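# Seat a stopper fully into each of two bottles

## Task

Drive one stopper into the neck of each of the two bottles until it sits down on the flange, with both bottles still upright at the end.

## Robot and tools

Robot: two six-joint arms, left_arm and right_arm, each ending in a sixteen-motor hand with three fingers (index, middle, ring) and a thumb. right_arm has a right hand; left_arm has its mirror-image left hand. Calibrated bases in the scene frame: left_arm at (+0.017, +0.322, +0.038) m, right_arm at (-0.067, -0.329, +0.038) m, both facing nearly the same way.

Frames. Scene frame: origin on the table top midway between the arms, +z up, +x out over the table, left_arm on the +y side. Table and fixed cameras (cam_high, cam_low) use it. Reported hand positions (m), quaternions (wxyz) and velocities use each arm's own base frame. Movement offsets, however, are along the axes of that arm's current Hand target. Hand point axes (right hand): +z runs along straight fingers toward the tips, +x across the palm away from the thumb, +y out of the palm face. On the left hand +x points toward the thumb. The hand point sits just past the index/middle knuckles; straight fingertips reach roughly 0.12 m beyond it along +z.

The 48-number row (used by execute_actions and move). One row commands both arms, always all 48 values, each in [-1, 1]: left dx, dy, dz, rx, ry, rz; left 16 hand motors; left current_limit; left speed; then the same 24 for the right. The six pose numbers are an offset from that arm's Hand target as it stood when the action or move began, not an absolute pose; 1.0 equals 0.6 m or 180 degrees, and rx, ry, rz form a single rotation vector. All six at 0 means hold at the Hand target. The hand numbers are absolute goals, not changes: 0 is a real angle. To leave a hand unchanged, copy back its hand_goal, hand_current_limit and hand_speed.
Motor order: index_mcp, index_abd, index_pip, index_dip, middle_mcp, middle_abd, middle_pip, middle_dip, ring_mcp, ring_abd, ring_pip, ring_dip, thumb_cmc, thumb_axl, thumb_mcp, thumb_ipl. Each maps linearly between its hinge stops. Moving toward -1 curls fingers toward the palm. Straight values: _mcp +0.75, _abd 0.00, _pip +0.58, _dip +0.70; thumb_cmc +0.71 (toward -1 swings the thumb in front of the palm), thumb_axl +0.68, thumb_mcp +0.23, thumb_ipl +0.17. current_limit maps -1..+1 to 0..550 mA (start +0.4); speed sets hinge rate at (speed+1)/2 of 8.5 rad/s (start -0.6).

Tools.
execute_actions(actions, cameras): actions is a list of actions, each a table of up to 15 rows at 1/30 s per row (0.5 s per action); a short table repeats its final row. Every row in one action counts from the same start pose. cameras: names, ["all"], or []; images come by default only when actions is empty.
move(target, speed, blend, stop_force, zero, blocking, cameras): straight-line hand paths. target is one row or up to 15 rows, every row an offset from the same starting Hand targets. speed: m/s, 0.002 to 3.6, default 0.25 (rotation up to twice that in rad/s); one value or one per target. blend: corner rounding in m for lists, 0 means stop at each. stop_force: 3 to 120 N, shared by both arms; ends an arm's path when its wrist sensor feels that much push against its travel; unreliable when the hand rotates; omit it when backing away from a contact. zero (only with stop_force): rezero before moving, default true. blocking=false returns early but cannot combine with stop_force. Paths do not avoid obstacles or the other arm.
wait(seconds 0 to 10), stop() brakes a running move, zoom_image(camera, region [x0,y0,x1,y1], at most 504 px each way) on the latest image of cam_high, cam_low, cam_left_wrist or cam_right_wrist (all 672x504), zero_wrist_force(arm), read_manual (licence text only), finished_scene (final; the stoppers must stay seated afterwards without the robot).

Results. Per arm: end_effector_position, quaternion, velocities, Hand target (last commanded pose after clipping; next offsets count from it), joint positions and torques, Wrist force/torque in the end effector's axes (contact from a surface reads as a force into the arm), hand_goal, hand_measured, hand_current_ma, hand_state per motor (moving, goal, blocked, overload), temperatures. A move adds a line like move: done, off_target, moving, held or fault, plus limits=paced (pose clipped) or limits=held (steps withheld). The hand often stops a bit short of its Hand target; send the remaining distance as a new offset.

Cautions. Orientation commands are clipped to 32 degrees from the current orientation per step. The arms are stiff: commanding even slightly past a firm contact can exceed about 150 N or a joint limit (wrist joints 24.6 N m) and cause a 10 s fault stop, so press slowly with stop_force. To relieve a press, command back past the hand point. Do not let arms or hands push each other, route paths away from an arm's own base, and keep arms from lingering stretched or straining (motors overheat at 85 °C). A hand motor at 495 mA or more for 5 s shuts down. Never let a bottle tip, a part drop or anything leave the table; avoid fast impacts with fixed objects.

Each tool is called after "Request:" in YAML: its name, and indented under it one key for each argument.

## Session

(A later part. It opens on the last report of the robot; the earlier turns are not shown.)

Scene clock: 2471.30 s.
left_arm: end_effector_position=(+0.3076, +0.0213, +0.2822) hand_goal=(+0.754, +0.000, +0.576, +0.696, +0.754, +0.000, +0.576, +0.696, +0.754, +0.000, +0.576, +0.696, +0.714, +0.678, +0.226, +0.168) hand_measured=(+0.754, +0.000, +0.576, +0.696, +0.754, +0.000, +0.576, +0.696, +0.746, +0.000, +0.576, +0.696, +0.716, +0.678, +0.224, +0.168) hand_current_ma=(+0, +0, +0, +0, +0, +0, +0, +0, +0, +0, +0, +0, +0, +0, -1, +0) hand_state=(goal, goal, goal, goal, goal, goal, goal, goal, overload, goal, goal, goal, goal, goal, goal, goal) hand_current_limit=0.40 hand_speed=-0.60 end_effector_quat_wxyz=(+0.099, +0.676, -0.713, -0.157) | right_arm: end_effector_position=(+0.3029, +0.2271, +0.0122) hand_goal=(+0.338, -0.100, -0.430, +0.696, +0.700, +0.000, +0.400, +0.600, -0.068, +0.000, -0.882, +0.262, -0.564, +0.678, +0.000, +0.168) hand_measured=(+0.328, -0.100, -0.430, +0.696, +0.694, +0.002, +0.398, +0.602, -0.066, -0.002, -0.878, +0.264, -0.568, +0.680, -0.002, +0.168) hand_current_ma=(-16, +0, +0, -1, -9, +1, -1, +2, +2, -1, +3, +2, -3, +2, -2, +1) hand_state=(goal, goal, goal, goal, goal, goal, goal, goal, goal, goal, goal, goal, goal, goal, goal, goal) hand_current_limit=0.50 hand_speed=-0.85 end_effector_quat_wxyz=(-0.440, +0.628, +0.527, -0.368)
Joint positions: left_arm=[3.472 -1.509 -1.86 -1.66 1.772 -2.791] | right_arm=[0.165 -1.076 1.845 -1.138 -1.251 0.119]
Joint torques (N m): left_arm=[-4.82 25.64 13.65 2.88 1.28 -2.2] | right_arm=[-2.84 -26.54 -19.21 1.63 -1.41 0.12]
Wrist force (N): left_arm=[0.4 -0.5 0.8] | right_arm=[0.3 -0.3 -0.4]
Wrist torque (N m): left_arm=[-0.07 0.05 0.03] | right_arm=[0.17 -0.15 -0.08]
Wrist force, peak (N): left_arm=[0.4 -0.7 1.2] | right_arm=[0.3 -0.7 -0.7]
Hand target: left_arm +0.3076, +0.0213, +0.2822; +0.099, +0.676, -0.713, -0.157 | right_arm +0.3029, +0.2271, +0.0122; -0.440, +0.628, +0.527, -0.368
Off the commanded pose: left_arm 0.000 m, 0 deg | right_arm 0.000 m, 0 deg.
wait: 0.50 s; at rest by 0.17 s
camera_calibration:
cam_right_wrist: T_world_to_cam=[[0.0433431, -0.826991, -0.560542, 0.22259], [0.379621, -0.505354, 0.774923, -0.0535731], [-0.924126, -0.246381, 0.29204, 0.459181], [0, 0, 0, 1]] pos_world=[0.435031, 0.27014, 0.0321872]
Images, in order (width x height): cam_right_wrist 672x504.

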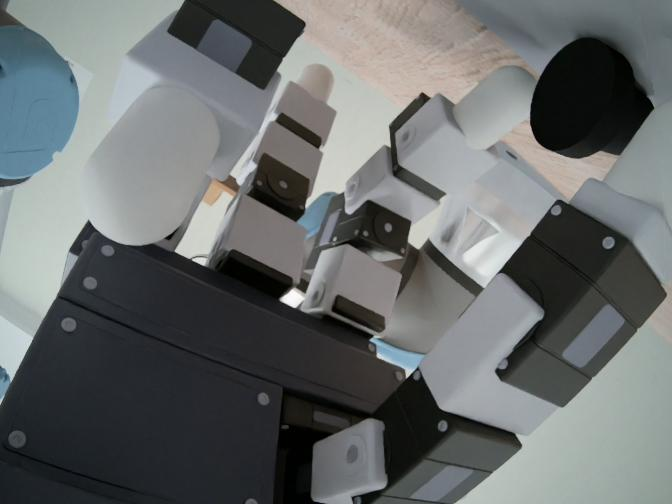

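Request:
move:
  target: [0,0,0,0,0,0,0.754,0,0.576,0.696,0.754,0,0.576,0.696,0.754,0,0.576,0.696,0.714,0.678,0.226,0.168,0.4,-0.6,0,0,0,0,0,0,0.30,-0.1,-0.431,0.696,0.7,0.0,0.4,0.6,-0.068,0,-0.883,0.261,-0.564,0.678,-0.09,0.168,0.5,-0.85]

Request:
wait:
  seconds: 1
  cameras: ["cam_right_wrist"]

Request:
move:
  target: [0,0,0,0,0,0,0.754,0,0.576,0.696,0.754,0,0.576,0.696,0.754,0,0.576,0.696,0.714,0.678,0.226,0.168,0.4,-0.6,0,0,0,0,0,0,0.19,-0.1,-0.431,0.696,0.7,0.0,0.4,0.6,-0.068,0,-0.883,0.261,-0.564,0.678,-0.2,0.168,0.5,-0.9]

Request:
wait:
  seconds: 1.5
  cameras: ["cam_right_wrist", "cam_left_wrist"]

Request:
zoom_image:
  camera: "cam_right_wrist"
  region: [440, 10, 672, 190]

Scene clock: 2486.57 s.
left_arm: end_effector_position=(+0.3076, +0.0213, +0.2822) hand_goal=(+0.754, +0.000, +0.576, +0.696, +0.754, +0.000, +0.576, +0.696, +0.754, +0.000, +0.576, +0.696, +0.714, +0.678, +0.226, +0.168) hand_measured=(+0.754, +0.000, +0.576, +0.696, +0.754, +0.000, +0.576, +0.696, +0.746, +0.000, +0.576, +0.696, +0.716, +0.678, +0.224, +0.168) hand_current_ma=(+0, +0, +0, +0, +0, +0, +0, +0, +0, +0, +0, +0, +0, +0, -1, +0) hand_state=(goal, goal, goal, goal, goal, goal, goal, goal, overload, goal, goal, goal, goal, goal, goal, goal) hand_current_limit=0.40 hand_speed=-0.60 end_effector_quat_wxyz=(+0.099, +0.676, -0.713, -0.157) | right_arm: end_effector_position=(+0.3029, +0.2271, +0.0122) hand_goal=(+0.300, -0.100, -0.430, +0.696, +0.700, +0.000, +0.400, +0.600, -0.068, +0.000, -0.882, +0.262, -0.564, +0.678, -0.090, +0.168) hand_measured=(+0.298, -0.100, -0.430, +0.696, +0.694, +0.002, +0.398, +0.602, -0.066, -0.002, -0.878, +0.264, -0.568, +0.680, -0.086, +0.168) hand_current_ma=(-1, +0, +0, -1, -9, +1, -1, +2, +2, -1, +3, +2, -3, +2, +4, +1) hand_state=(goal, goal, goal, goal, goal, goal, goal, goal, goal, goal, goal, goal, goal, goal, goal, goal) hand_current_limit=0.50 hand_speed=-0.85 end_effector_quat_wxyz=(-0.440, +0.628, +0.527, -0.368)
Joint positions: left_arm=[3.472 -1.509 -1.86 -1.66 1.772 -2.791] | right_arm=[0.165 -1.076 1.845 -1.138 -1.252 0.119]
Joint torques (N m): left_arm=[-5.1 25.34 13.54 2.99 1.32 -2.21] | right_arm=[-14.11 -27.11 -20.16 1.77 -1.56 -1.57]
Wrist force (N): left_arm=[0.4 -0.6 1.0] | right_arm=[0.3 -0.2 -0.3]
Wrist torque (N m): left_arm=[-0.10 0.05 0.03] | right_arm=[0.16 -0.15 -0.08]
Wrist force, peak (N): left_arm=[0.7 -0.4 1.3] | right_arm=[0.4 -0.3 -0.8]
Hand target: left_arm +0.3076, +0.0213, +0.2822; +0.099, +0.676, -0.713, -0.157 | right_arm +0.3029, +0.2271, +0.0122; -0.440, +0.628, +0.527, -0.368
Off the commanded pose: left_arm 0.000 m, 0 deg | right_arm 0.000 m, 0 deg.
move: done

Scene clock: 2487.57 s.
left_arm: end_effector_position=(+0.3076, +0.0213, +0.2822) hand_goal=(+0.754, +0.000, +0.576, +0.696, +0.754, +0.000, +0.576, +0.696, +0.754, +0.000, +0.576, +0.696, +0.714, +0.678, +0.226, +0.168) hand_measured=(+0.754, +0.000, +0.576, +0.696, +0.754, +0.000, +0.576, +0.696, +0.746, +0.000, +0.576, +0.696, +0.716, +0.678, +0.224, +0.168) hand_current_ma=(+0, +0, +0, +0, +0, +0, +0, +0, +0, +0, +0, +0, +0, +0, -1, +0) hand_state=(goal, goal, goal, goal, goal, goal, goal, goal, overload, goal, goal, goal, goal, goal, goal, goal) hand_current_limit=0.40 hand_speed=-0.60 end_effector_quat_wxyz=(+0.099, +0.676, -0.713, -0.157) | right_arm: end_effector_position=(+0.3029, +0.2271, +0.0122) hand_goal=(+0.300, -0.100, -0.430, +0.696, +0.700, +0.000, +0.400, +0.600, -0.068, +0.000, -0.882, +0.262, -0.564, +0.678, -0.090, +0.168) hand_measured=(+0.298, -0.100, -0.430, +0.696, +0.694, +0.002, +0.398, +0.602, -0.066, -0.002, -0.878, +0.264, -0.568, +0.680, -0.086, +0.168) hand_current_ma=(-1, +0, +0, -1, -9, +1, -1, +2, +2, -1, +3, +2, -3, +2, +4, +1) hand_state=(goal, goal, goal, goal, goal, goal, goal, goal, goal, goal, goal, goal, goal, goal, goal, goal) hand_current_limit=0.50 hand_speed=-0.85 end_effector_quat_wxyz=(-0.440, +0.628, +0.527, -0.368)
Joint positions: left_arm=[3.472 -1.509 -1.86 -1.66 1.772 -2.791] | right_arm=[0.165 -1.076 1.845 -1.138 -1.252 0.119]
Joint torques (N m): left_arm=[-4.83 24.14 14.13 3.16 1.42 -2.29] | right_arm=[-13.63 -26.75 -19.04 1.79 -1.63 -1.55]
Wrist force (N): left_arm=[0.2 -0.3 1.1] | right_arm=[0.3 -0.5 -0.2]
Wrist torque (N m): left_arm=[-0.07 0.09 0.01] | right_arm=[0.11 -0.15 -0.09]
Wrist force, peak (N): left_arm=[0.2 -0.5 1.3] | right_arm=[0.7 -0.3 -0.5]
Hand target: left_arm +0.3076, +0.0213, +0.2822; +0.099, +0.676, -0.713, -0.157 | right_arm +0.3029, +0.2271, +0.0122; -0.440, +0.628, +0.527, -0.368
Off the commanded pose: left_arm 0.000 m, 0 deg | right_arm 0.000 m, 0 deg.
wait: 1.00 s; at rest by 0.17 s
camera_calibration:
cam_right_wrist: T_world_to_cam=[[0.0432648, -0.827008, -0.560522, 0.222541], [0.379575, -0.505371, 0.774935, -0.0536372], [-0.924149, -0.246287, 0.292047, 0.459233], [0, 0, 0, 1]] pos_world=[0.435131, 0.27004, 0.0321871]
Images, in order (width x height): cam_right_wrist 672x504.

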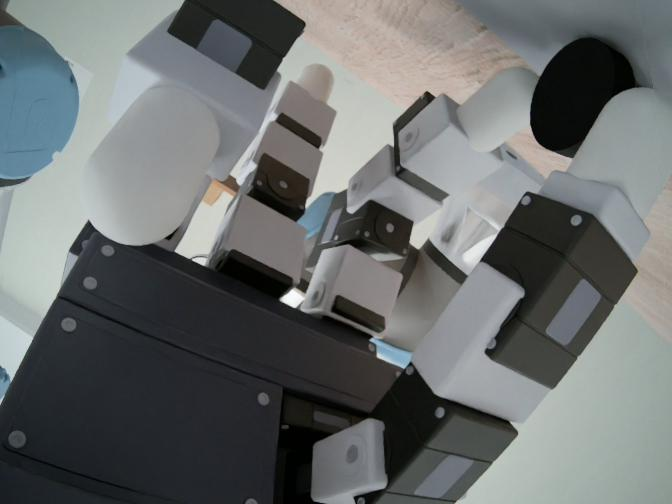

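Scene clock: 2488.17 s.
left_arm: end_effector_position=(+0.3076, +0.0213, +0.2822) hand_goal=(+0.754, +0.000, +0.576, +0.696, +0.754, +0.000, +0.576, +0.696, +0.754, +0.000, +0.576, +0.696, +0.714, +0.678, +0.226, +0.168) hand_measured=(+0.754, +0.000, +0.576, +0.696, +0.754, +0.000, +0.576, +0.696, +0.746, +0.000, +0.576, +0.696, +0.716, +0.678, +0.224, +0.168) hand_current_ma=(+0, +0, +0, +0, +0, +0, +0, +0, +0, +0, +0, +0, +0, +0, -1, +0) hand_state=(goal, goal, goal, goal, goal, goal, goal, goal, overload, goal, goal, goal, goal, goal, goal, goal) hand_current_limit=0.40 hand_speed=-0.60 end_effector_quat_wxyz=(+0.099, +0.676, -0.713, -0.157) | right_arm: end_effector_position=(+0.3029, +0.2271, +0.0122) hand_goal=(+0.190, -0.100, -0.430, +0.696, +0.700, +0.000, +0.400, +0.600, -0.068, +0.000, -0.882, +0.262, -0.564, +0.678, -0.200, +0.168) hand_measured=(+0.262, -0.100, -0.408, +0.706, +0.694, +0.002, +0.398, +0.602, -0.066, -0.002, -0.878, +0.264, -0.568, +0.678, -0.122, +0.182) hand_current_ma=(+223, +0, +41, +15, -9, +1, -1, +2, +2, -1, +3, +2, -4, +0, +315, +33) hand_state=(blocked, goal, blocked, goal, goal, goal, goal, goal, goal, goal, goal, goal, goal, goal, blocked, goal) hand_current_limit=0.50 hand_speed=-0.90 end_effector_quat_wxyz=(-0.440, +0.628, +0.527, -0.368)
Joint positions: left_arm=[3.472 -1.509 -1.86 -1.66 1.772 -2.791] | right_arm=[0.165 -1.076 1.845 -1.138 -1.252 0.119]
Joint torques (N m): left_arm=[-4.72 25.71 13.7 3.05 1.39 -2.12] | right_arm=[-14.57 -26.82 -18.8 1.77 -1.82 -1.47]
Wrist force (N): left_arm=[0.3 -0.5 1.0] | right_arm=[0.6 -2.2 -1.2]
Wrist torque (N m): left_arm=[-0.10 0.07 0.02] | right_arm=[0.05 -0.19 -0.06]
Wrist force, peak (N): left_arm=[0.4 -0.6 1.2] | right_arm=[0.4 -2.6 -1.0]
Hand target: left_arm +0.3076, +0.0213, +0.2822; +0.099, +0.676, -0.713, -0.157 | right_arm +0.3029, +0.2271, +0.0122; -0.440, +0.628, +0.527, -0.368
Off the commanded pose: left_arm 0.000 m, 0 deg | right_arm 0.000 m, 0 deg.
move: done

Scene clock: 2489.67 s.
left_arm: end_effector_position=(+0.3076, +0.0213, +0.2822) hand_goal=(+0.754, +0.000, +0.576, +0.696, +0.754, +0.000, +0.576, +0.696, +0.754, +0.000, +0.576, +0.696, +0.714, +0.678, +0.226, +0.168) hand_measured=(+0.754, +0.000, +0.576, +0.696, +0.754, +0.000, +0.576, +0.696, +0.746, +0.000, +0.576, +0.696, +0.716, +0.678, +0.224, +0.168) hand_current_ma=(+0, +0, +0, +0, +0, +0, +0, +0, +0, +0, +0, +0, +0, +0, -1, +0) hand_state=(goal, goal, goal, goal, goal, goal, goal, goal, overload, goal, goal, goal, goal, goal, goal, goal) hand_current_limit=0.40 hand_speed=-0.60 end_effector_quat_wxyz=(+0.099, +0.676, -0.713, -0.157) | right_arm: end_effector_position=(+0.3029, +0.2271, +0.0122) hand_goal=(+0.190, -0.100, -0.430, +0.696, +0.700, +0.000, +0.400, +0.600, -0.068, +0.000, -0.882, +0.262, -0.564, +0.678, -0.200, +0.168) hand_measured=(+0.262, -0.100, -0.408, +0.706, +0.694, +0.002, +0.398, +0.602, -0.066, -0.002, -0.878, +0.264, -0.568, +0.678, -0.122, +0.182) hand_current_ma=(+223, +0, +41, +15, -9, +1, -1, +2, +2, -1, +3, +2, -4, +0, +315, +33) hand_state=(blocked, goal, blocked, goal, goal, goal, goal, goal, goal, goal, goal, goal, goal, goal, blocked, goal) hand_current_limit=0.50 hand_speed=-0.90 end_effector_quat_wxyz=(-0.440, +0.628, +0.527, -0.368)
Joint positions: left_arm=[3.472 -1.509 -1.86 -1.66 1.772 -2.791] | right_arm=[0.165 -1.076 1.845 -1.138 -1.252 0.119]
Joint torques (N m): left_arm=[-4.05 26.01 13.82 2.87 1.48 -2.27] | right_arm=[-12.91 -27.27 -17.33 1.73 -1.6 -1.37]
Wrist force (N): left_arm=[0.6 -0.1 1.2] | right_arm=[0.5 -2.1 -1.6]
Wrist torque (N m): left_arm=[-0.05 0.04 0.04] | right_arm=[0.09 -0.17 -0.05]
Wrist force, peak (N): left_arm=[0.5 -0.7 1.2] | right_arm=[0.3 -2.5 -1.7]
Hand target: left_arm +0.3076, +0.0213, +0.2822; +0.099, +0.676, -0.713, -0.157 | right_arm +0.3029, +0.2271, +0.0122; -0.440, +0.628, +0.527, -0.368
Off the commanded pose: left_arm 0.000 m, 0 deg | right_arm 0.000 m, 0 deg.
wait: 1.50 s; at rest by 0.17 s
camera_calibration:
cam_left_wrist: T_world_to_cam=[[0.667166, 0.716978, -0.202067, -0.191715], [0.709641, -0.529269, 0.465064, -0.378905], [0.226493, -0.45367, -0.861907, 0.306698], [0, 0, 0, 1]] pos_world=[0.327327, 0.0760529, 0.401821]
cam_right_wrist: T_world_to_cam=[[0.0432648, -0.827008, -0.560522, 0.222541], [0.379575, -0.505371, 0.774935, -0.0536372], [-0.924149, -0.246287, 0.292047, 0.459233], [0, 0, 0, 1]] pos_world=[0.435131, 0.27004, 0.0321871]
Images, in order (width x height): cam_left_wrist 672x504, cam_right_wrist 672x504.

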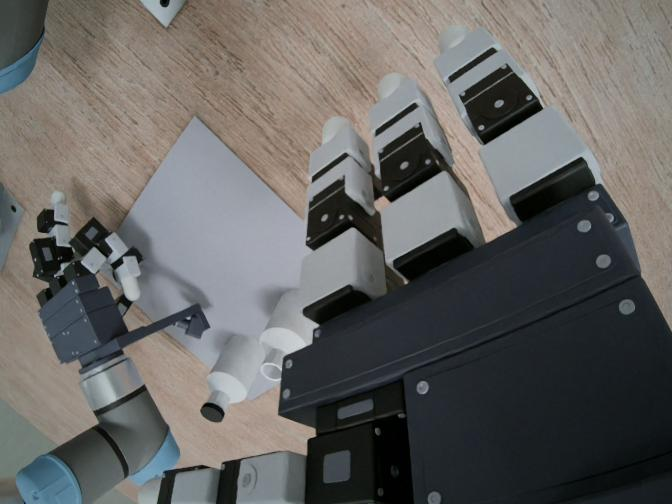

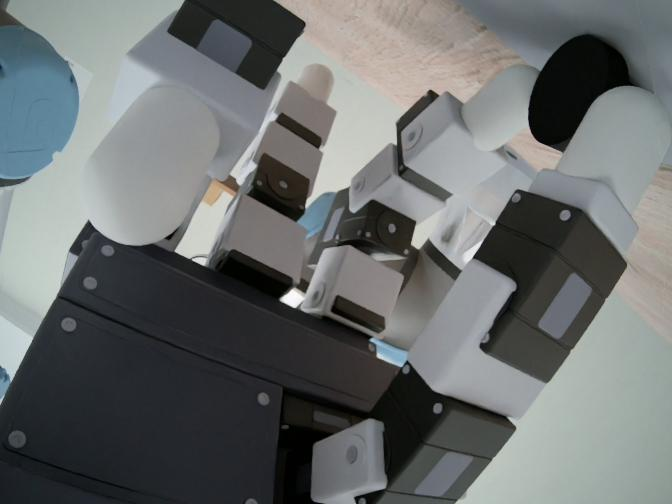

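Scaled by 2.172 from the camera's 672x504 image, which has a finer 960x720 frame.

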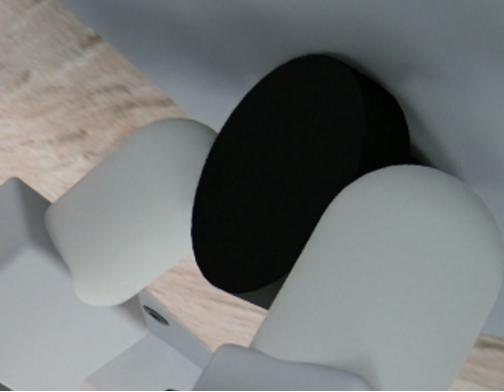

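Request:
move:
  target: [0,0,0,0,0,0,0.754,0,0.576,0.696,0.754,0,0.576,0.696,0.754,0,0.576,0.696,0.714,0.678,0.226,0.168,0.4,-0.6,0,-0.0157,-0.0057,0,0,0,0.16,-0.1,-0.431,0.696,0.7,0.0,0.4,0.6,-0.068,0,-0.883,0.261,-0.564,0.678,-0.22,0.168,0.55,-0.9]
  speed: 0.02
  cameras: ["cam_right_wrist", "cam_left_wrist"]

Request:
zoom_image:
  camera: "cam_right_wrist"
  region: [440, 10, 672, 190]

Scene clock: 2495.83 s.
left_arm: end_effector_position=(+0.3076, +0.0213, +0.2822) hand_goal=(+0.754, +0.000, +0.576, +0.696, +0.754, +0.000, +0.576, +0.696, +0.754, +0.000, +0.576, +0.696, +0.714, +0.678, +0.226, +0.168) hand_measured=(+0.754, +0.000, +0.576, +0.696, +0.754, +0.000, +0.576, +0.696, +0.746, +0.000, +0.576, +0.696, +0.716, +0.678, +0.224, +0.168) hand_current_ma=(+0, +0, +0, +0, +0, +0, +0, +0, +0, +0, +0, +0, +0, +0, -1, +0) hand_state=(goal, goal, goal, goal, goal, goal, goal, goal, overload, goal, goal, goal, goal, goal, goal, goal) hand_current_limit=0.40 hand_speed=-0.60 end_effector_quat_wxyz=(+0.099, +0.676, -0.713, -0.157) | right_arm: end_effector_position=(+0.3029, +0.2271, +0.0224) hand_goal=(+0.160, -0.100, -0.430, +0.696, +0.700, +0.000, +0.400, +0.600, -0.068, +0.000, -0.882, +0.262, -0.564, +0.678, -0.220, +0.168) hand_measured=(+0.258, -0.098, -0.394, +0.714, +0.694, +0.002, +0.398, +0.602, -0.066, -0.002, -0.878, +0.264, -0.568, +0.678, -0.132, +0.186) hand_current_ma=(+332, +1, +75, +31, -9, +1, -1, +2, +2, -1, +3, +2, -5, +0, +380, +44) hand_state=(blocked, goal, blocked, goal, goal, goal, goal, goal, goal, goal, goal, goal, goal, goal, blocked, goal) hand_current_limit=0.55 hand_speed=-0.90 end_effector_quat_wxyz=(-0.440, +0.628, +0.527, -0.368)
Joint positions: left_arm=[3.472 -1.509 -1.86 -1.66 1.772 -2.791] | right_arm=[0.165 -1.093 1.839 -1.114 -1.252 0.119]
Joint torques (N m): left_arm=[-4.42 25.36 13.6 3.21 1.37 -2.15] | right_arm=[-14.36 -27.21 -12.2 -0.34 -1.82 -1.53]
Wrist force (N): left_arm=[0.5 -0.3 1.3] | right_arm=[0.0 -0.3 -0.4]
Wrist torque (N m): left_arm=[-0.08 0.04 0.04] | right_arm=[0.14 -0.11 -0.11]
Wrist force, peak (N): left_arm=[0.5 -0.7 1.4] | right_arm=[0.2 -2.6 -1.7]
Hand target: left_arm +0.3076, +0.0213, +0.2822; +0.099, +0.676, -0.713, -0.157 | right_arm +0.3029, +0.2271, +0.0223; -0.440, +0.628, +0.527, -0.368
Off the commanded pose: left_arm 0.000 m, 0 deg | right_arm 0.000 m, 0 deg.
move: done
camera_calibration:
cam_left_wrist: T_world_to_cam=[[0.667166, 0.716978, -0.202067, -0.191715], [0.709641, -0.529269, 0.465064, -0.378905], [0.226493, -0.45367, -0.861907, 0.306698], [0, 0, 0, 1]] pos_world=[0.327327, 0.0760529, 0.401821]
cam_right_wrist: T_world_to_cam=[[0.0433949, -0.826977, -0.560559, 0.228139], [0.379549, -0.505373, 0.774945, -0.0614527], [-0.924153, -0.246389, 0.291948, 0.456316], [0, 0, 0, 1]] pos_world=[0.43513, 0.27004, 0.0422872]
Images, in order (width x height): cam_left_wrist 672x504, cam_right_wrist 672x504.

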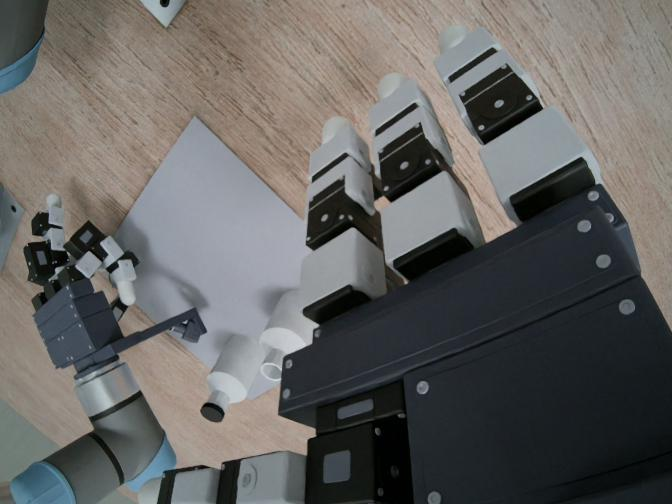

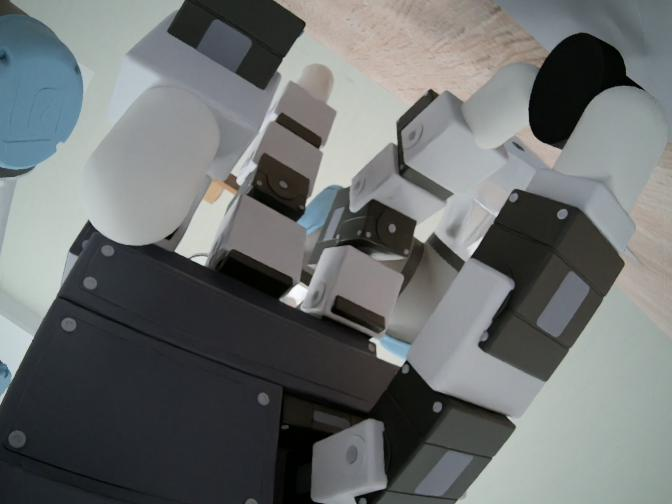

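Scaled by 2.172 from the camera's 672x504 image, which has a finer 960x720 frame.

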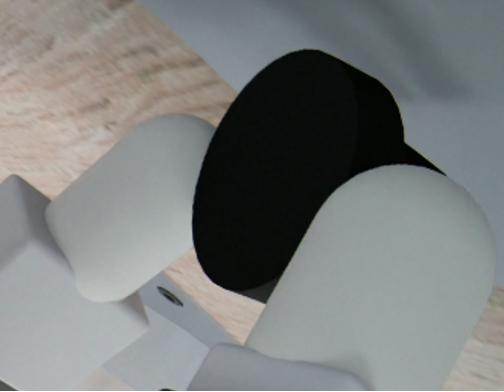

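Request:
move:
  target:
    - [0,0,0,0,0,0,0.754,0,0.576,0.696,0.754,0,0.576,0.696,0.754,0,0.576,0.696,0.714,0.678,0.226,0.168,0.4,-0.6,0,-0.1566,-0.057,0,0,0,0.16,-0.1,-0.431,0.696,0.7,0.0,0.4,0.6,-0.068,0,-0.883,0.261,-0.564,0.678,-0.22,0.168,0.55,-0.9]
    - [0,0,0,0,0,0,0.754,0,0.576,0.696,0.754,0,0.576,0.696,0.754,0,0.576,0.696,0.714,0.678,0.226,0.168,0.4,-0.6,0.0115,-0.3347,-0.1902,0,0.171,-0.47,0.16,-0.1,-0.431,0.696,0.7,0.0,0.4,0.6,-0.068,0,-0.883,0.261,-0.564,0.678,-0.22,0.168,0.55,-0.9]
  speed: 0.15
  blend: 0.02
  cameras: ["all"]

Scene clock: 2539.53 s.
left_arm: end_effector_position=(+0.3076, +0.0213, +0.2822) hand_goal=(+0.754, +0.000, +0.576, +0.696, +0.754, +0.000, +0.576, +0.696, +0.754, +0.000, +0.576, +0.696, +0.714, +0.678, +0.226, +0.168) hand_measured=(+0.754, +0.000, +0.576, +0.696, +0.754, +0.000, +0.576, +0.696, +0.746, +0.000, +0.576, +0.696, +0.716, +0.678, +0.224, +0.168) hand_current_ma=(+0, +0, +0, +0, +0, +0, +0, +0, +0, +0, +0, +0, +0, +0, -1, +0) hand_state=(goal, goal, goal, goal, goal, goal, goal, goal, overload, goal, goal, goal, goal, goal, goal, goal) hand_current_limit=0.40 hand_speed=-0.60 end_effector_quat_wxyz=(+0.099, +0.676, -0.713, -0.157) | right_arm: end_effector_position=(+0.3420, +0.2268, +0.2500) hand_goal=(+0.160, -0.100, -0.430, +0.696, +0.700, +0.000, +0.400, +0.600, -0.068, +0.000, -0.882, +0.262, -0.564, +0.678, -0.220, +0.168) hand_measured=(+0.258, -0.096, -0.394, +0.714, +0.698, +0.002, +0.398, +0.602, -0.066, -0.002, -0.880, +0.264, -0.558, +0.678, -0.132, +0.186) hand_current_ma=(+332, +3, +76, +32, -2, +1, -1, +2, +2, -1, +2, +2, +7, +0, +379, +44) hand_state=(blocked, goal, blocked, goal, goal, goal, goal, goal, goal, goal, goal, goal, goal, goal, blocked, goal) hand_current_limit=0.55 hand_speed=-0.90 end_effector_quat_wxyz=(+0.683, -0.183, -0.683, -0.184)
Joint positions: left_arm=[3.472 -1.509 -1.86 -1.66 1.772 -2.791] | right_arm=[-0.194 -1.236 1.747 -0.511 -1.24 -1.572]
Joint torques (N m): left_arm=[-4.36 25.33 14.04 3.24 1.34 -2.23] | right_arm=[4.54 -39.66 -12.4 0.41 -0.08 -1.04]
Wrist force (N): left_arm=[0.3 -0.2 0.8] | right_arm=[0.3 -0.9 1.1]
Wrist torque (N m): left_arm=[-0.03 0.07 0.02] | right_arm=[-0.37 0.02 0.14]
Wrist force, peak (N): left_arm=[0.6 -0.4 1.6] | right_arm=[0.4 -1.1 1.2]
Hand target: left_arm +0.3076, +0.0213, +0.2822; +0.099, +0.676, -0.713, -0.157 | right_arm +0.3420, +0.2269, +0.2500; +0.683, -0.183, -0.683, -0.184
Off the commanded pose: left_arm 0.000 m, 0 deg | right_arm 0.000 m, 0 deg.
move: done
camera_calibration:
cam_left_wrist: T_world_to_cam=[[0.667166, 0.716978, -0.202067, -0.191715], [0.709641, -0.529269, 0.465064, -0.378905], [0.226493, -0.45367, -0.861907, 0.306698], [0, 0, 0, 1]] pos_world=[0.327327, 0.0760529, 0.401821]
cam_right_wrist: T_world_to_cam=[[0.282107, 0.519514, -0.806549, 0.0283417], [0.319895, -0.843521, -0.431438, 0.145867], [-0.904479, -0.136299, -0.404153, 0.568175], [0, 0, 0, 1]] pos_world=[0.459245, 0.18576, 0.315421]

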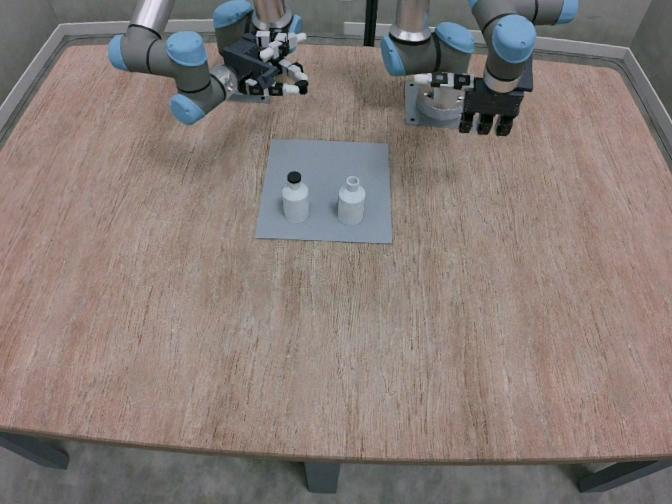

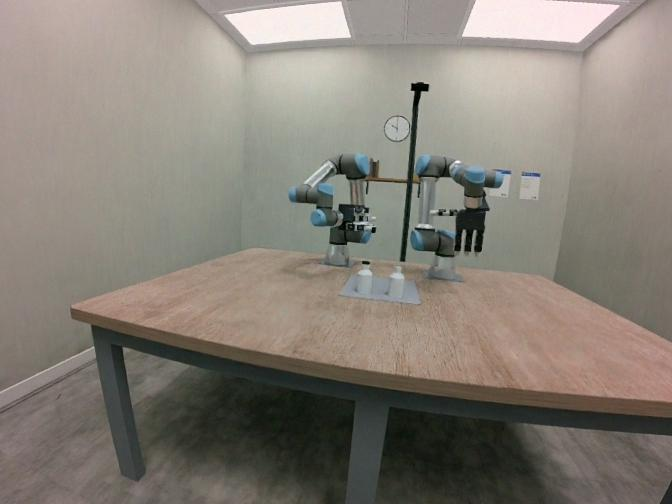

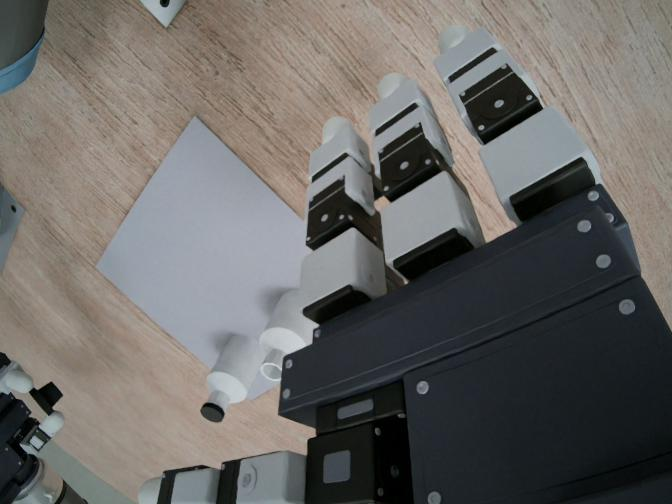

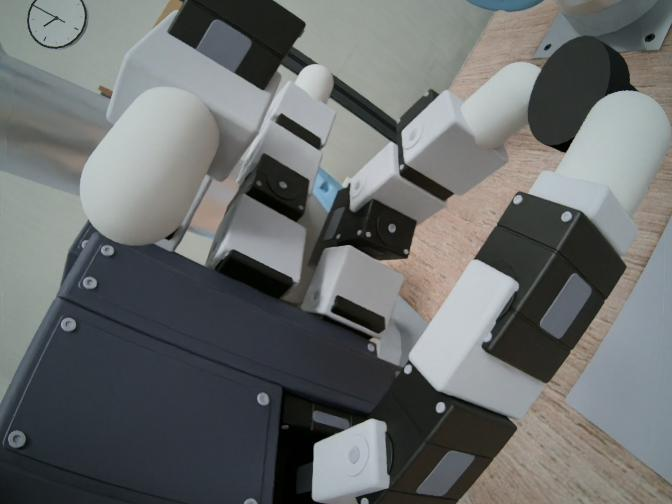

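Request:
zoom_image:
  camera: "cam_left_wrist"
  region: [0, 340, 100, 440]

Request:
zoom_image:
  camera: "cam_right_wrist"
  region: [440, 10, 672, 190]

Request:
zoom_image:
  camera: "cam_high"
  region: [210, 20, 330, 110]

Scaled by 5.040 from the camera's 672x504 image, which has a finer 960x720 frame.

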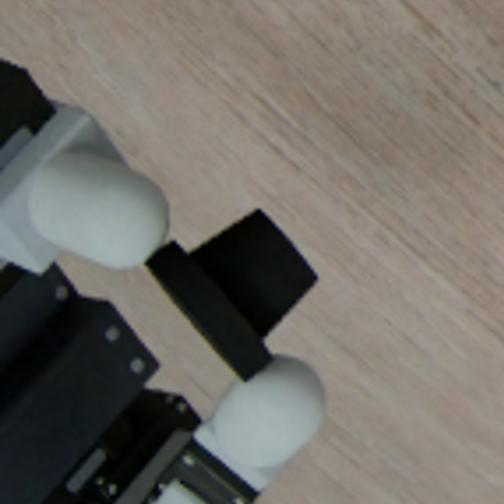

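Scaled by 2.172 from the camera's 672x504 image, which has a finer 960x720 frame.

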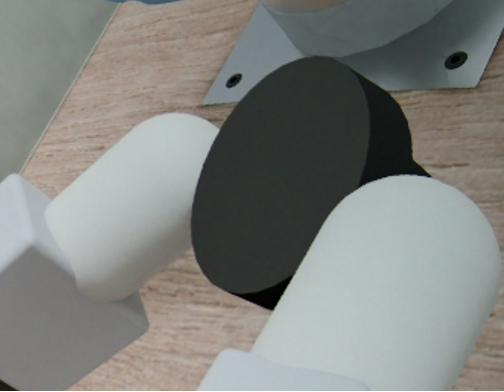

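Scaled by 4.200.

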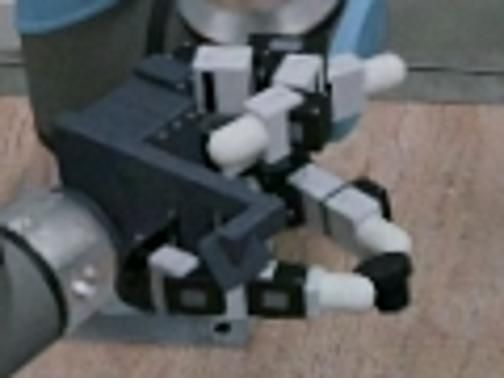

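Request:
move:
  target:
    - [-0.1327,0.005,0.012,0,0,0,0.754,0,0.576,0.696,0.754,0,0.576,0.696,0.754,0,0.576,0.696,0.714,0.678,0.226,0.168,0.4,-0.6,0,0.2782,-0.0015,-0.1667,0,0,0.16,-0.1,-0.431,0.696,-0.068,0.0,-0.883,0.261,-0.068,0,-0.883,0.261,-0.564,0.678,-0.22,0.168,0.55,-0.9]
  speed: 0.15
  cameras: ["cam_right_wrist","cam_low"]

Scene clock: 2590.37 s.
left_arm: end_effector_position=(+0.3075, +0.1013, +0.2822) hand_goal=(+0.754, +0.000, +0.576, +0.696, +0.754, +0.000, +0.576, +0.696, +0.754, +0.000, +0.576, +0.696, +0.714, +0.678, +0.226, +0.168) hand_measured=(+0.754, +0.000, +0.576, +0.696, +0.754, +0.000, +0.576, +0.696, +0.746, +0.000, +0.576, +0.696, +0.716, +0.678, +0.224, +0.168) hand_current_ma=(+0, +0, +0, +0, +0, +0, +0, +0, +0, +0, +0, +0, +0, +0, -1, +0) hand_state=(goal, goal, goal, goal, goal, goal, goal, goal, overload, goal, goal, goal, goal, goal, goal, goal) hand_current_limit=0.40 hand_speed=-0.60 end_effector_quat_wxyz=(+0.099, +0.676, -0.713, -0.157) | right_arm: end_effector_position=(+0.4263, +0.3709, +0.2503) hand_goal=(+0.160, -0.100, -0.430, +0.696, -0.068, +0.000, -0.882, +0.262, -0.068, +0.000, -0.882, +0.262, -0.564, +0.678, -0.220, +0.168) hand_measured=(+0.258, -0.096, -0.394, +0.714, -0.066, +0.002, -0.880, +0.264, -0.066, -0.002, -0.880, +0.264, -0.558, +0.678, -0.132, +0.186) hand_current_ma=(+332, +3, +76, +32, +2, +1, +2, +2, +2, -1, +2, +2, +7, +0, +379, +45) hand_state=(blocked, goal, blocked, goal, goal, goal, goal, goal, goal, goal, goal, goal, goal, goal, blocked, goal) hand_current_limit=0.55 hand_speed=-0.90 end_effector_quat_wxyz=(+0.612, -0.353, -0.612, -0.354)
Joint positions: left_arm=[3.633 -1.533 -1.846 -1.614 1.82 -2.633] | right_arm=[-0.008 -1.268 1.791 -0.521 -0.531 -1.574]
Joint torques (N m): left_arm=[-11.92 28.49 11.64 -0.2 -1.45 -2.39] | right_arm=[-12.83 -22.77 -22.71 1.24 1.76 1.19]
Wrist force (N): left_arm=[0.6 -0.9 0.8] | right_arm=[0.1 -0.6 1.1]
Wrist torque (N m): left_arm=[-0.09 0.03 0.02] | right_arm=[-0.33 0.09 0.30]
Wrist force, peak (N): left_arm=[0.8 -0.9 1.4] | right_arm=[0.4 -0.4 2.1]
Hand target: left_arm +0.3075, +0.1013, +0.2822; +0.099, +0.676, -0.713, -0.157 | right_arm +0.4263, +0.3709, +0.2503; +0.612, -0.353, -0.612, -0.354
Off the commanded pose: left_arm 0.000 m, 0 deg | right_arm 0.000 m, 0 deg.
move: done
camera_calibration:
cam_right_wrist: T_world_to_cam=[[0.503626, 0.309312, -0.806652, -0.0865261], [-0.145007, -0.890197, -0.431881, 0.456162], [-0.851665, 0.334477, -0.403474, 0.466969], [0, 0, 0, 1]] pos_world=[0.507425, 0.276647, 0.315621]
Images, in order (width x height): cam_low 672x504, cam_right_wrist 672x504.

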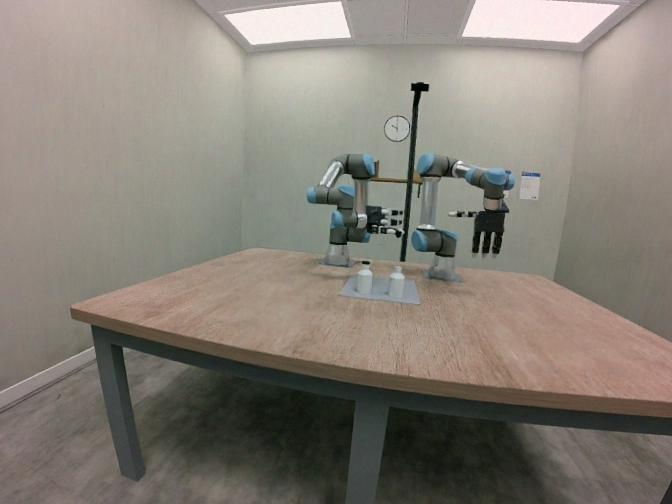

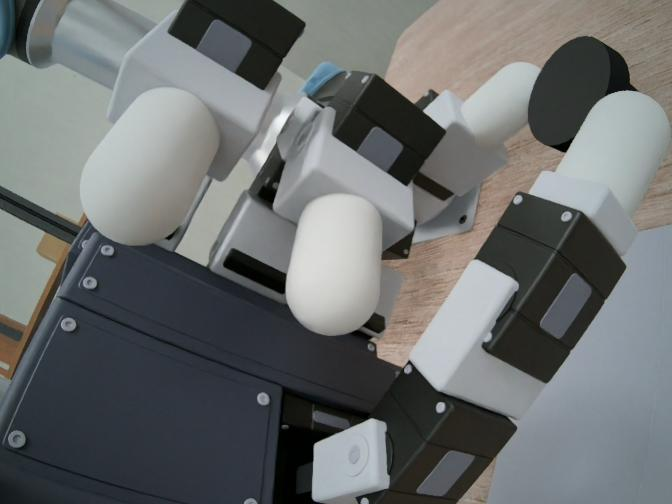

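Request:
move:
  target:
    - [0,0,0,0,0,0,0.754,0,0.576,0.696,0.754,0,0.576,0.696,0.754,0,0.576,0.696,0.714,0.678,0.226,0.168,0.4,-0.6,0,0.136,0.0485,-0.1389,0,0,0.16,-0.1,-0.431,0.696,-0.068,0.0,-0.883,0.261,-0.068,0,-0.883,0.261,-0.564,0.678,-0.22,0.168,0.55,-0.9]
    - [0,0,0,0,0,0,0.754,0,0.576,0.696,0.754,0,0.576,0.696,0.754,0,0.576,0.696,0.714,0.678,0.226,0.168,0.4,-0.6,0,0.212,0.0662,-0.2778,0,0,0.16,-0.1,-0.431,0.696,-0.068,0.0,-0.883,0.261,-0.068,0,-0.883,0.261,-0.564,0.678,-0.22,0.168,0.55,-0.9]
  speed: 0.12
  blend: 0.03
  cameras: ["cam_right_wrist","cam_low"]

Scene clock: 2606.03 s.
left_arm: end_effector_position=(+0.3075, +0.1013, +0.2822) hand_goal=(+0.754, +0.000, +0.576, +0.696, +0.754, +0.000, +0.576, +0.696, +0.754, +0.000, +0.576, +0.696, +0.714, +0.678, +0.226, +0.168) hand_measured=(+0.754, +0.000, +0.576, +0.696, +0.754, +0.000, +0.576, +0.696, +0.746, +0.000, +0.576, +0.696, +0.716, +0.678, +0.224, +0.168) hand_current_ma=(+0, +0, +0, +0, +0, +0, +0, +0, +0, +0, +0, +0, +0, +0, -1, +0) hand_state=(goal, goal, goal, goal, goal, goal, goal, goal, overload, goal, goal, goal, goal, goal, goal, goal) hand_current_limit=0.40 hand_speed=-0.60 end_effector_quat_wxyz=(+0.099, +0.676, -0.713, -0.157) | right_arm: end_effector_position=(+0.5166, +0.4689, +0.2504) hand_goal=(+0.160, -0.100, -0.430, +0.696, -0.068, +0.000, -0.882, +0.262, -0.068, +0.000, -0.882, +0.262, -0.564, +0.678, -0.220, +0.168) hand_measured=(+0.258, -0.096, -0.394, +0.714, -0.066, +0.002, -0.880, +0.264, -0.066, -0.002, -0.880, +0.264, -0.558, +0.678, -0.132, +0.186) hand_current_ma=(+332, +3, +76, +32, +2, +1, +2, +2, +2, -1, +2, +2, +8, +0, +379, +45) hand_state=(blocked, goal, blocked, goal, goal, goal, goal, goal, goal, goal, goal, goal, goal, goal, blocked, goal) hand_current_limit=0.55 hand_speed=-0.90 end_effector_quat_wxyz=(-0.406, +0.579, +0.405, +0.580)
Joint positions: left_arm=[3.633 -1.533 -1.846 -1.614 1.82 -2.633] | right_arm=[0.371 -1.333 1.877 -0.547 0.721 -1.569]
Joint torques (N m): left_arm=[-11.65 28.29 11.85 0.1 -1.2 -1.75] | right_arm=[-13.21 -38.6 -10.96 -1.64 0.65 -1.63]
Wrist force (N): left_arm=[0.6 -0.6 1.1] | right_arm=[0.4 -0.8 1.4]
Wrist torque (N m): left_arm=[-0.07 0.05 0.01] | right_arm=[-0.38 0.05 0.32]
Wrist force, peak (N): left_arm=[1.0 -1.0 1.5] | right_arm=[0.4 -1.6 1.4]
Hand target: left_arm +0.3075, +0.1013, +0.2822; +0.099, +0.676, -0.713, -0.157 | right_arm +0.5167, +0.4688, +0.2505; -0.406, +0.579, +0.405, +0.580
Off the commanded pose: left_arm 0.000 m, 0 deg | right_arm 0.000 m, 0 deg.
move: done
camera_calibration:
cam_right_wrist: T_world_to_cam=[[0.55983, -0.186126, -0.807433, 0.0412825], [-0.77551, -0.460907, -0.43145, 0.680977], [-0.291848, 0.867711, -0.402372, -0.028363], [0, 0, 0, 1]] pos_world=[0.496716, 0.346162, 0.315728]
Images, in order (width x height): cam_low 672x504, cam_right_wrist 672x504.

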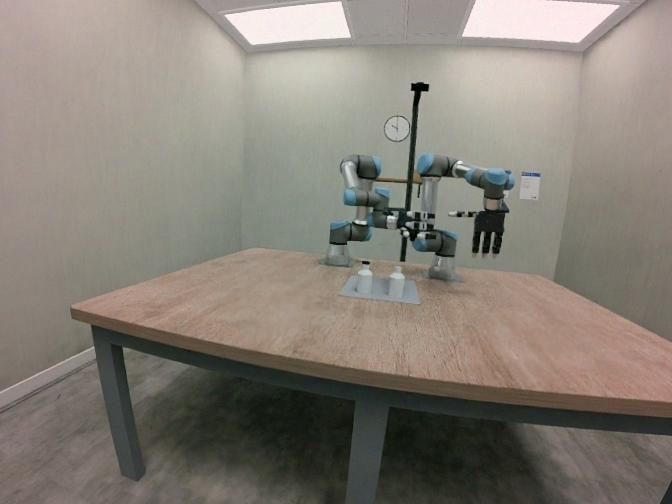

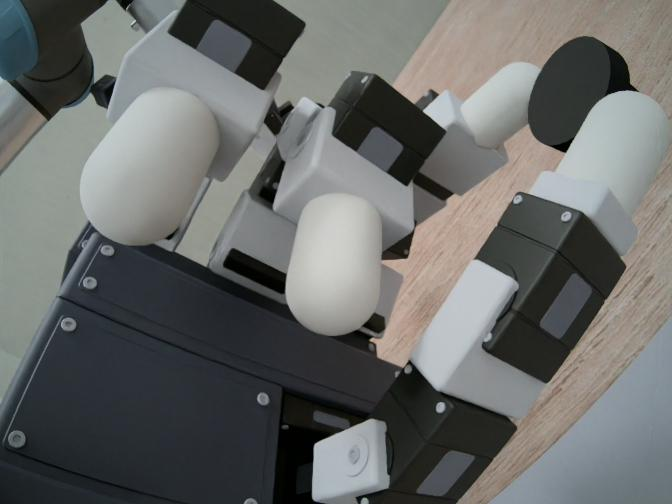

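Request:
move:
  target: [0,0,0,0,0,0,0.754,0,0.576,0.696,0.754,0,0.576,0.696,0.754,0,0.576,0.696,0.714,0.678,0.226,0.168,0.4,-0.6,0,0.0528,-0.0408,-0.1667,0,0,0.16,-0.1,-0.431,0.696,-0.068,0.0,-0.883,0.261,-0.068,0,-0.883,0.261,-0.564,0.678,-0.22,0.168,0.55,-0.9]
  speed: 0.12
  cameras: ["all"]

Request:
zoom_image:
  camera: "cam_high"
  region: [280, 100, 430, 230]

Request:
zoom_image:
  camera: "cam_low"
  region: [330, 180, 470, 310]

Scene clock: 2615.37 s.
left_arm: end_effector_position=(+0.3075, +0.1013, +0.2822) hand_goal=(+0.754, +0.000, +0.576, +0.696, +0.754, +0.000, +0.576, +0.696, +0.754, +0.000, +0.576, +0.696, +0.714, +0.678, +0.226, +0.168) hand_measured=(+0.754, +0.000, +0.576, +0.696, +0.754, +0.000, +0.576, +0.696, +0.746, +0.000, +0.576, +0.696, +0.716, +0.678, +0.224, +0.168) hand_current_ma=(+0, +0, +0, +0, +0, +0, +0, +0, +0, +0, +0, +0, +0, +0, -1, +0) hand_state=(goal, goal, goal, goal, goal, goal, goal, goal, overload, goal, goal, goal, goal, goal, goal, goal) hand_current_limit=0.40 hand_speed=-0.60 end_effector_quat_wxyz=(+0.099, +0.676, -0.713, -0.157) | right_arm: end_effector_position=(+0.5380, +0.4351, +0.2504) hand_goal=(+0.160, -0.100, -0.430, +0.696, -0.068, +0.000, -0.882, +0.262, -0.068, +0.000, -0.882, +0.262, -0.564, +0.678, -0.220, +0.168) hand_measured=(+0.258, -0.096, -0.394, +0.714, -0.066, +0.002, -0.880, +0.264, -0.066, -0.002, -0.880, +0.264, -0.558, +0.678, -0.132, +0.186) hand_current_ma=(+332, +3, +76, +32, +2, +1, +2, +2, +2, -1, +2, +2, +8, +0, +378, +45) hand_state=(blocked, goal, blocked, goal, goal, goal, goal, goal, goal, goal, goal, goal, goal, goal, blocked, goal) hand_current_limit=0.55 hand_speed=-0.90 end_effector_quat_wxyz=(-0.242, +0.664, +0.241, +0.665)
Joint positions: left_arm=[3.633 -1.533 -1.846 -1.614 1.82 -2.633] | right_arm=[0.565 -1.306 1.842 -0.537 1.439 -1.57]
Joint torques (N m): left_arm=[-11.1 29.95 12.18 -0.03 -1.11 -1.55] | right_arm=[-13.31 -41.51 -11.26 -2.88 0.14 -1.8]
Wrist force (N): left_arm=[0.3 -0.9 1.3] | right_arm=[0.2 -0.8 1.3]
Wrist torque (N m): left_arm=[-0.13 0.09 -0.01] | right_arm=[-0.36 0.07 0.30]
Wrist force, peak (N): left_arm=[0.8 -0.8 1.5] | right_arm=[0.8 -1.0 1.5]
Hand target: left_arm +0.3075, +0.1013, +0.2822; +0.099, +0.676, -0.713, -0.157 | right_arm +0.5381, +0.4349, +0.2504; -0.242, +0.664, +0.241, +0.665
Off the commanded pose: left_arm 0.000 m, 0 deg | right_arm 0.000 m, 0 deg.
move: done
camera_calibration:
cam_left_wrist: T_world_to_cam=[[0.667166, 0.716978, -0.202067, -0.248986], [0.709641, -0.529269, 0.465064, -0.336539], [0.226493, -0.45367, -0.861907, 0.343101], [0, 0, 0, 1]] pos_world=[0.327227, 0.156053, 0.401921]
cam_right_wrist: T_world_to_cam=[[0.391082, -0.440851, -0.807902, 0.224666], [-0.902396, -0.0111055, -0.430764, 0.554281], [0.180931, 0.897511, -0.402166, -0.260191], [0, 0, 0, 1]] pos_world=[0.459395, 0.338725, 0.315632]

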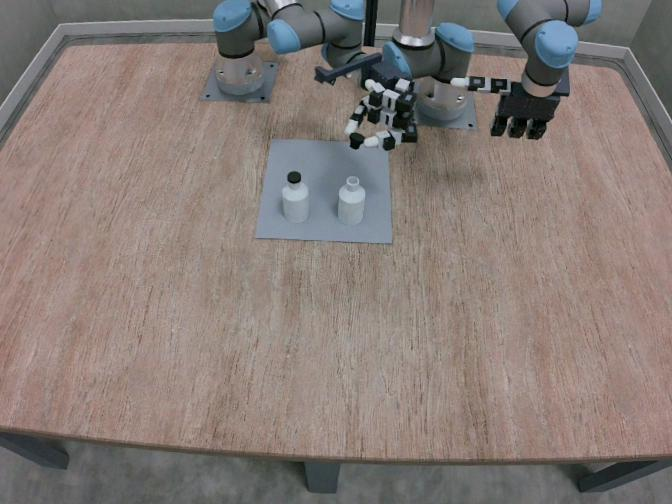

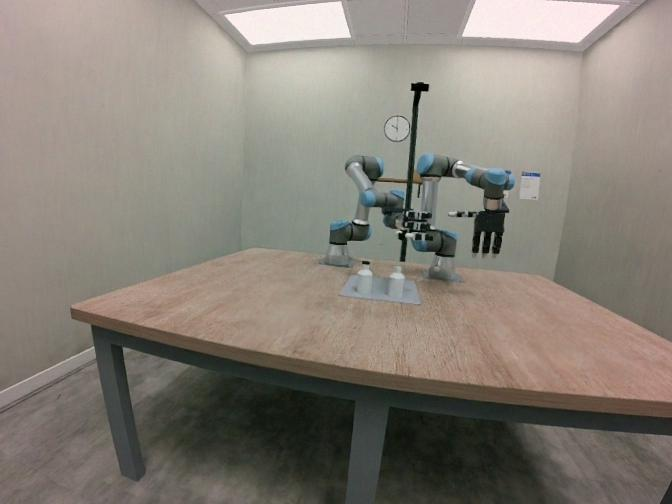

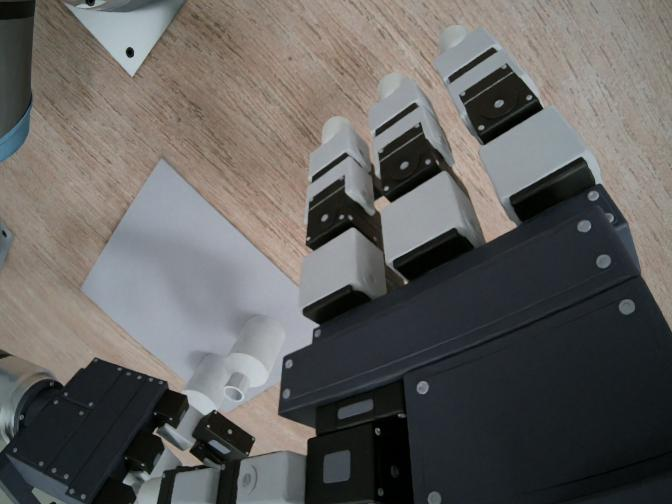

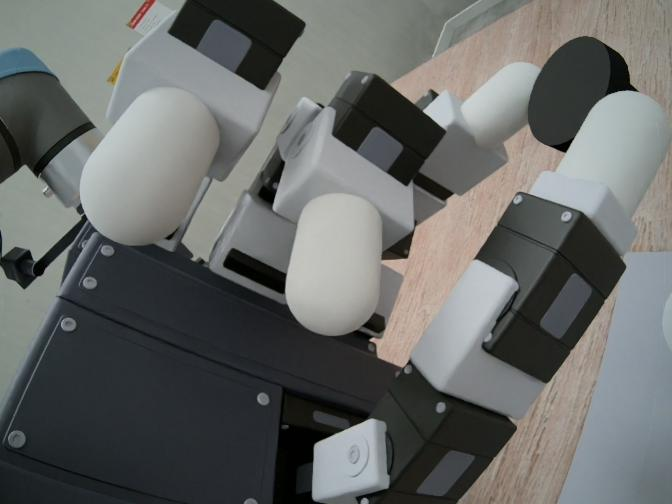

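Scaled by 3.360.

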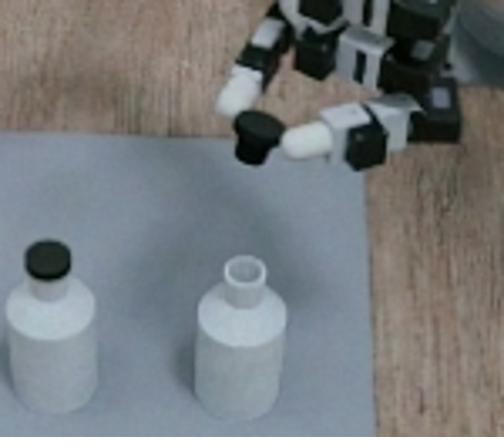

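Scaled by 3.600.

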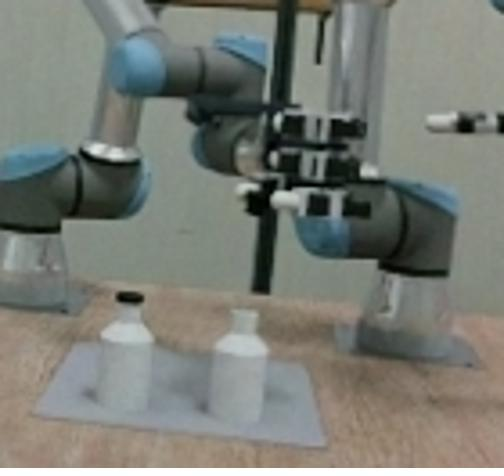

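Request:
zoom_image:
  camera: "cam_high"
  region: [335, 120, 385, 160]

Request:
zoom_image:
  camera: "cam_low"
  region: [380, 215, 440, 255]

Request:
zoom_image:
  camera: "cam_right_wrist"
  region: [500, 20, 672, 160]

Scaled by 10.080.

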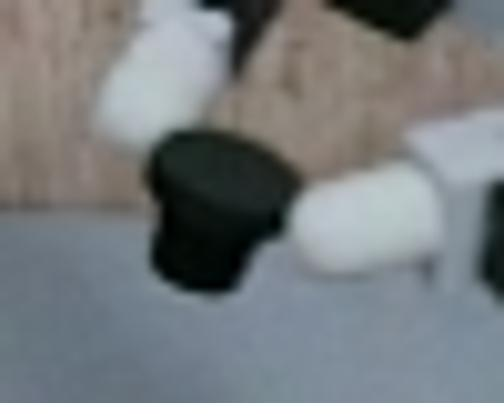

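Scaled by 8.400.

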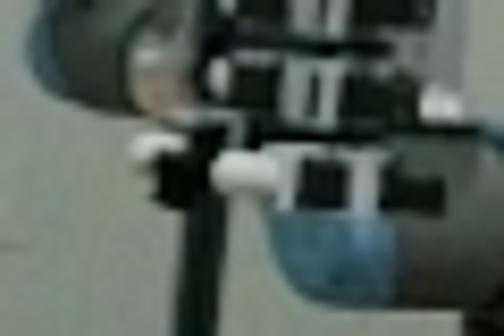

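Scaled by 2.930 from the camera's 672x504 image, which has a finer 960x720 frame.

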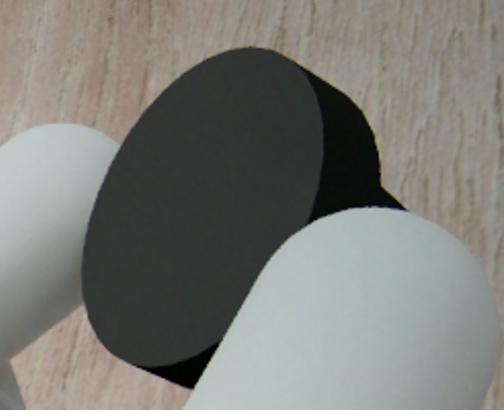

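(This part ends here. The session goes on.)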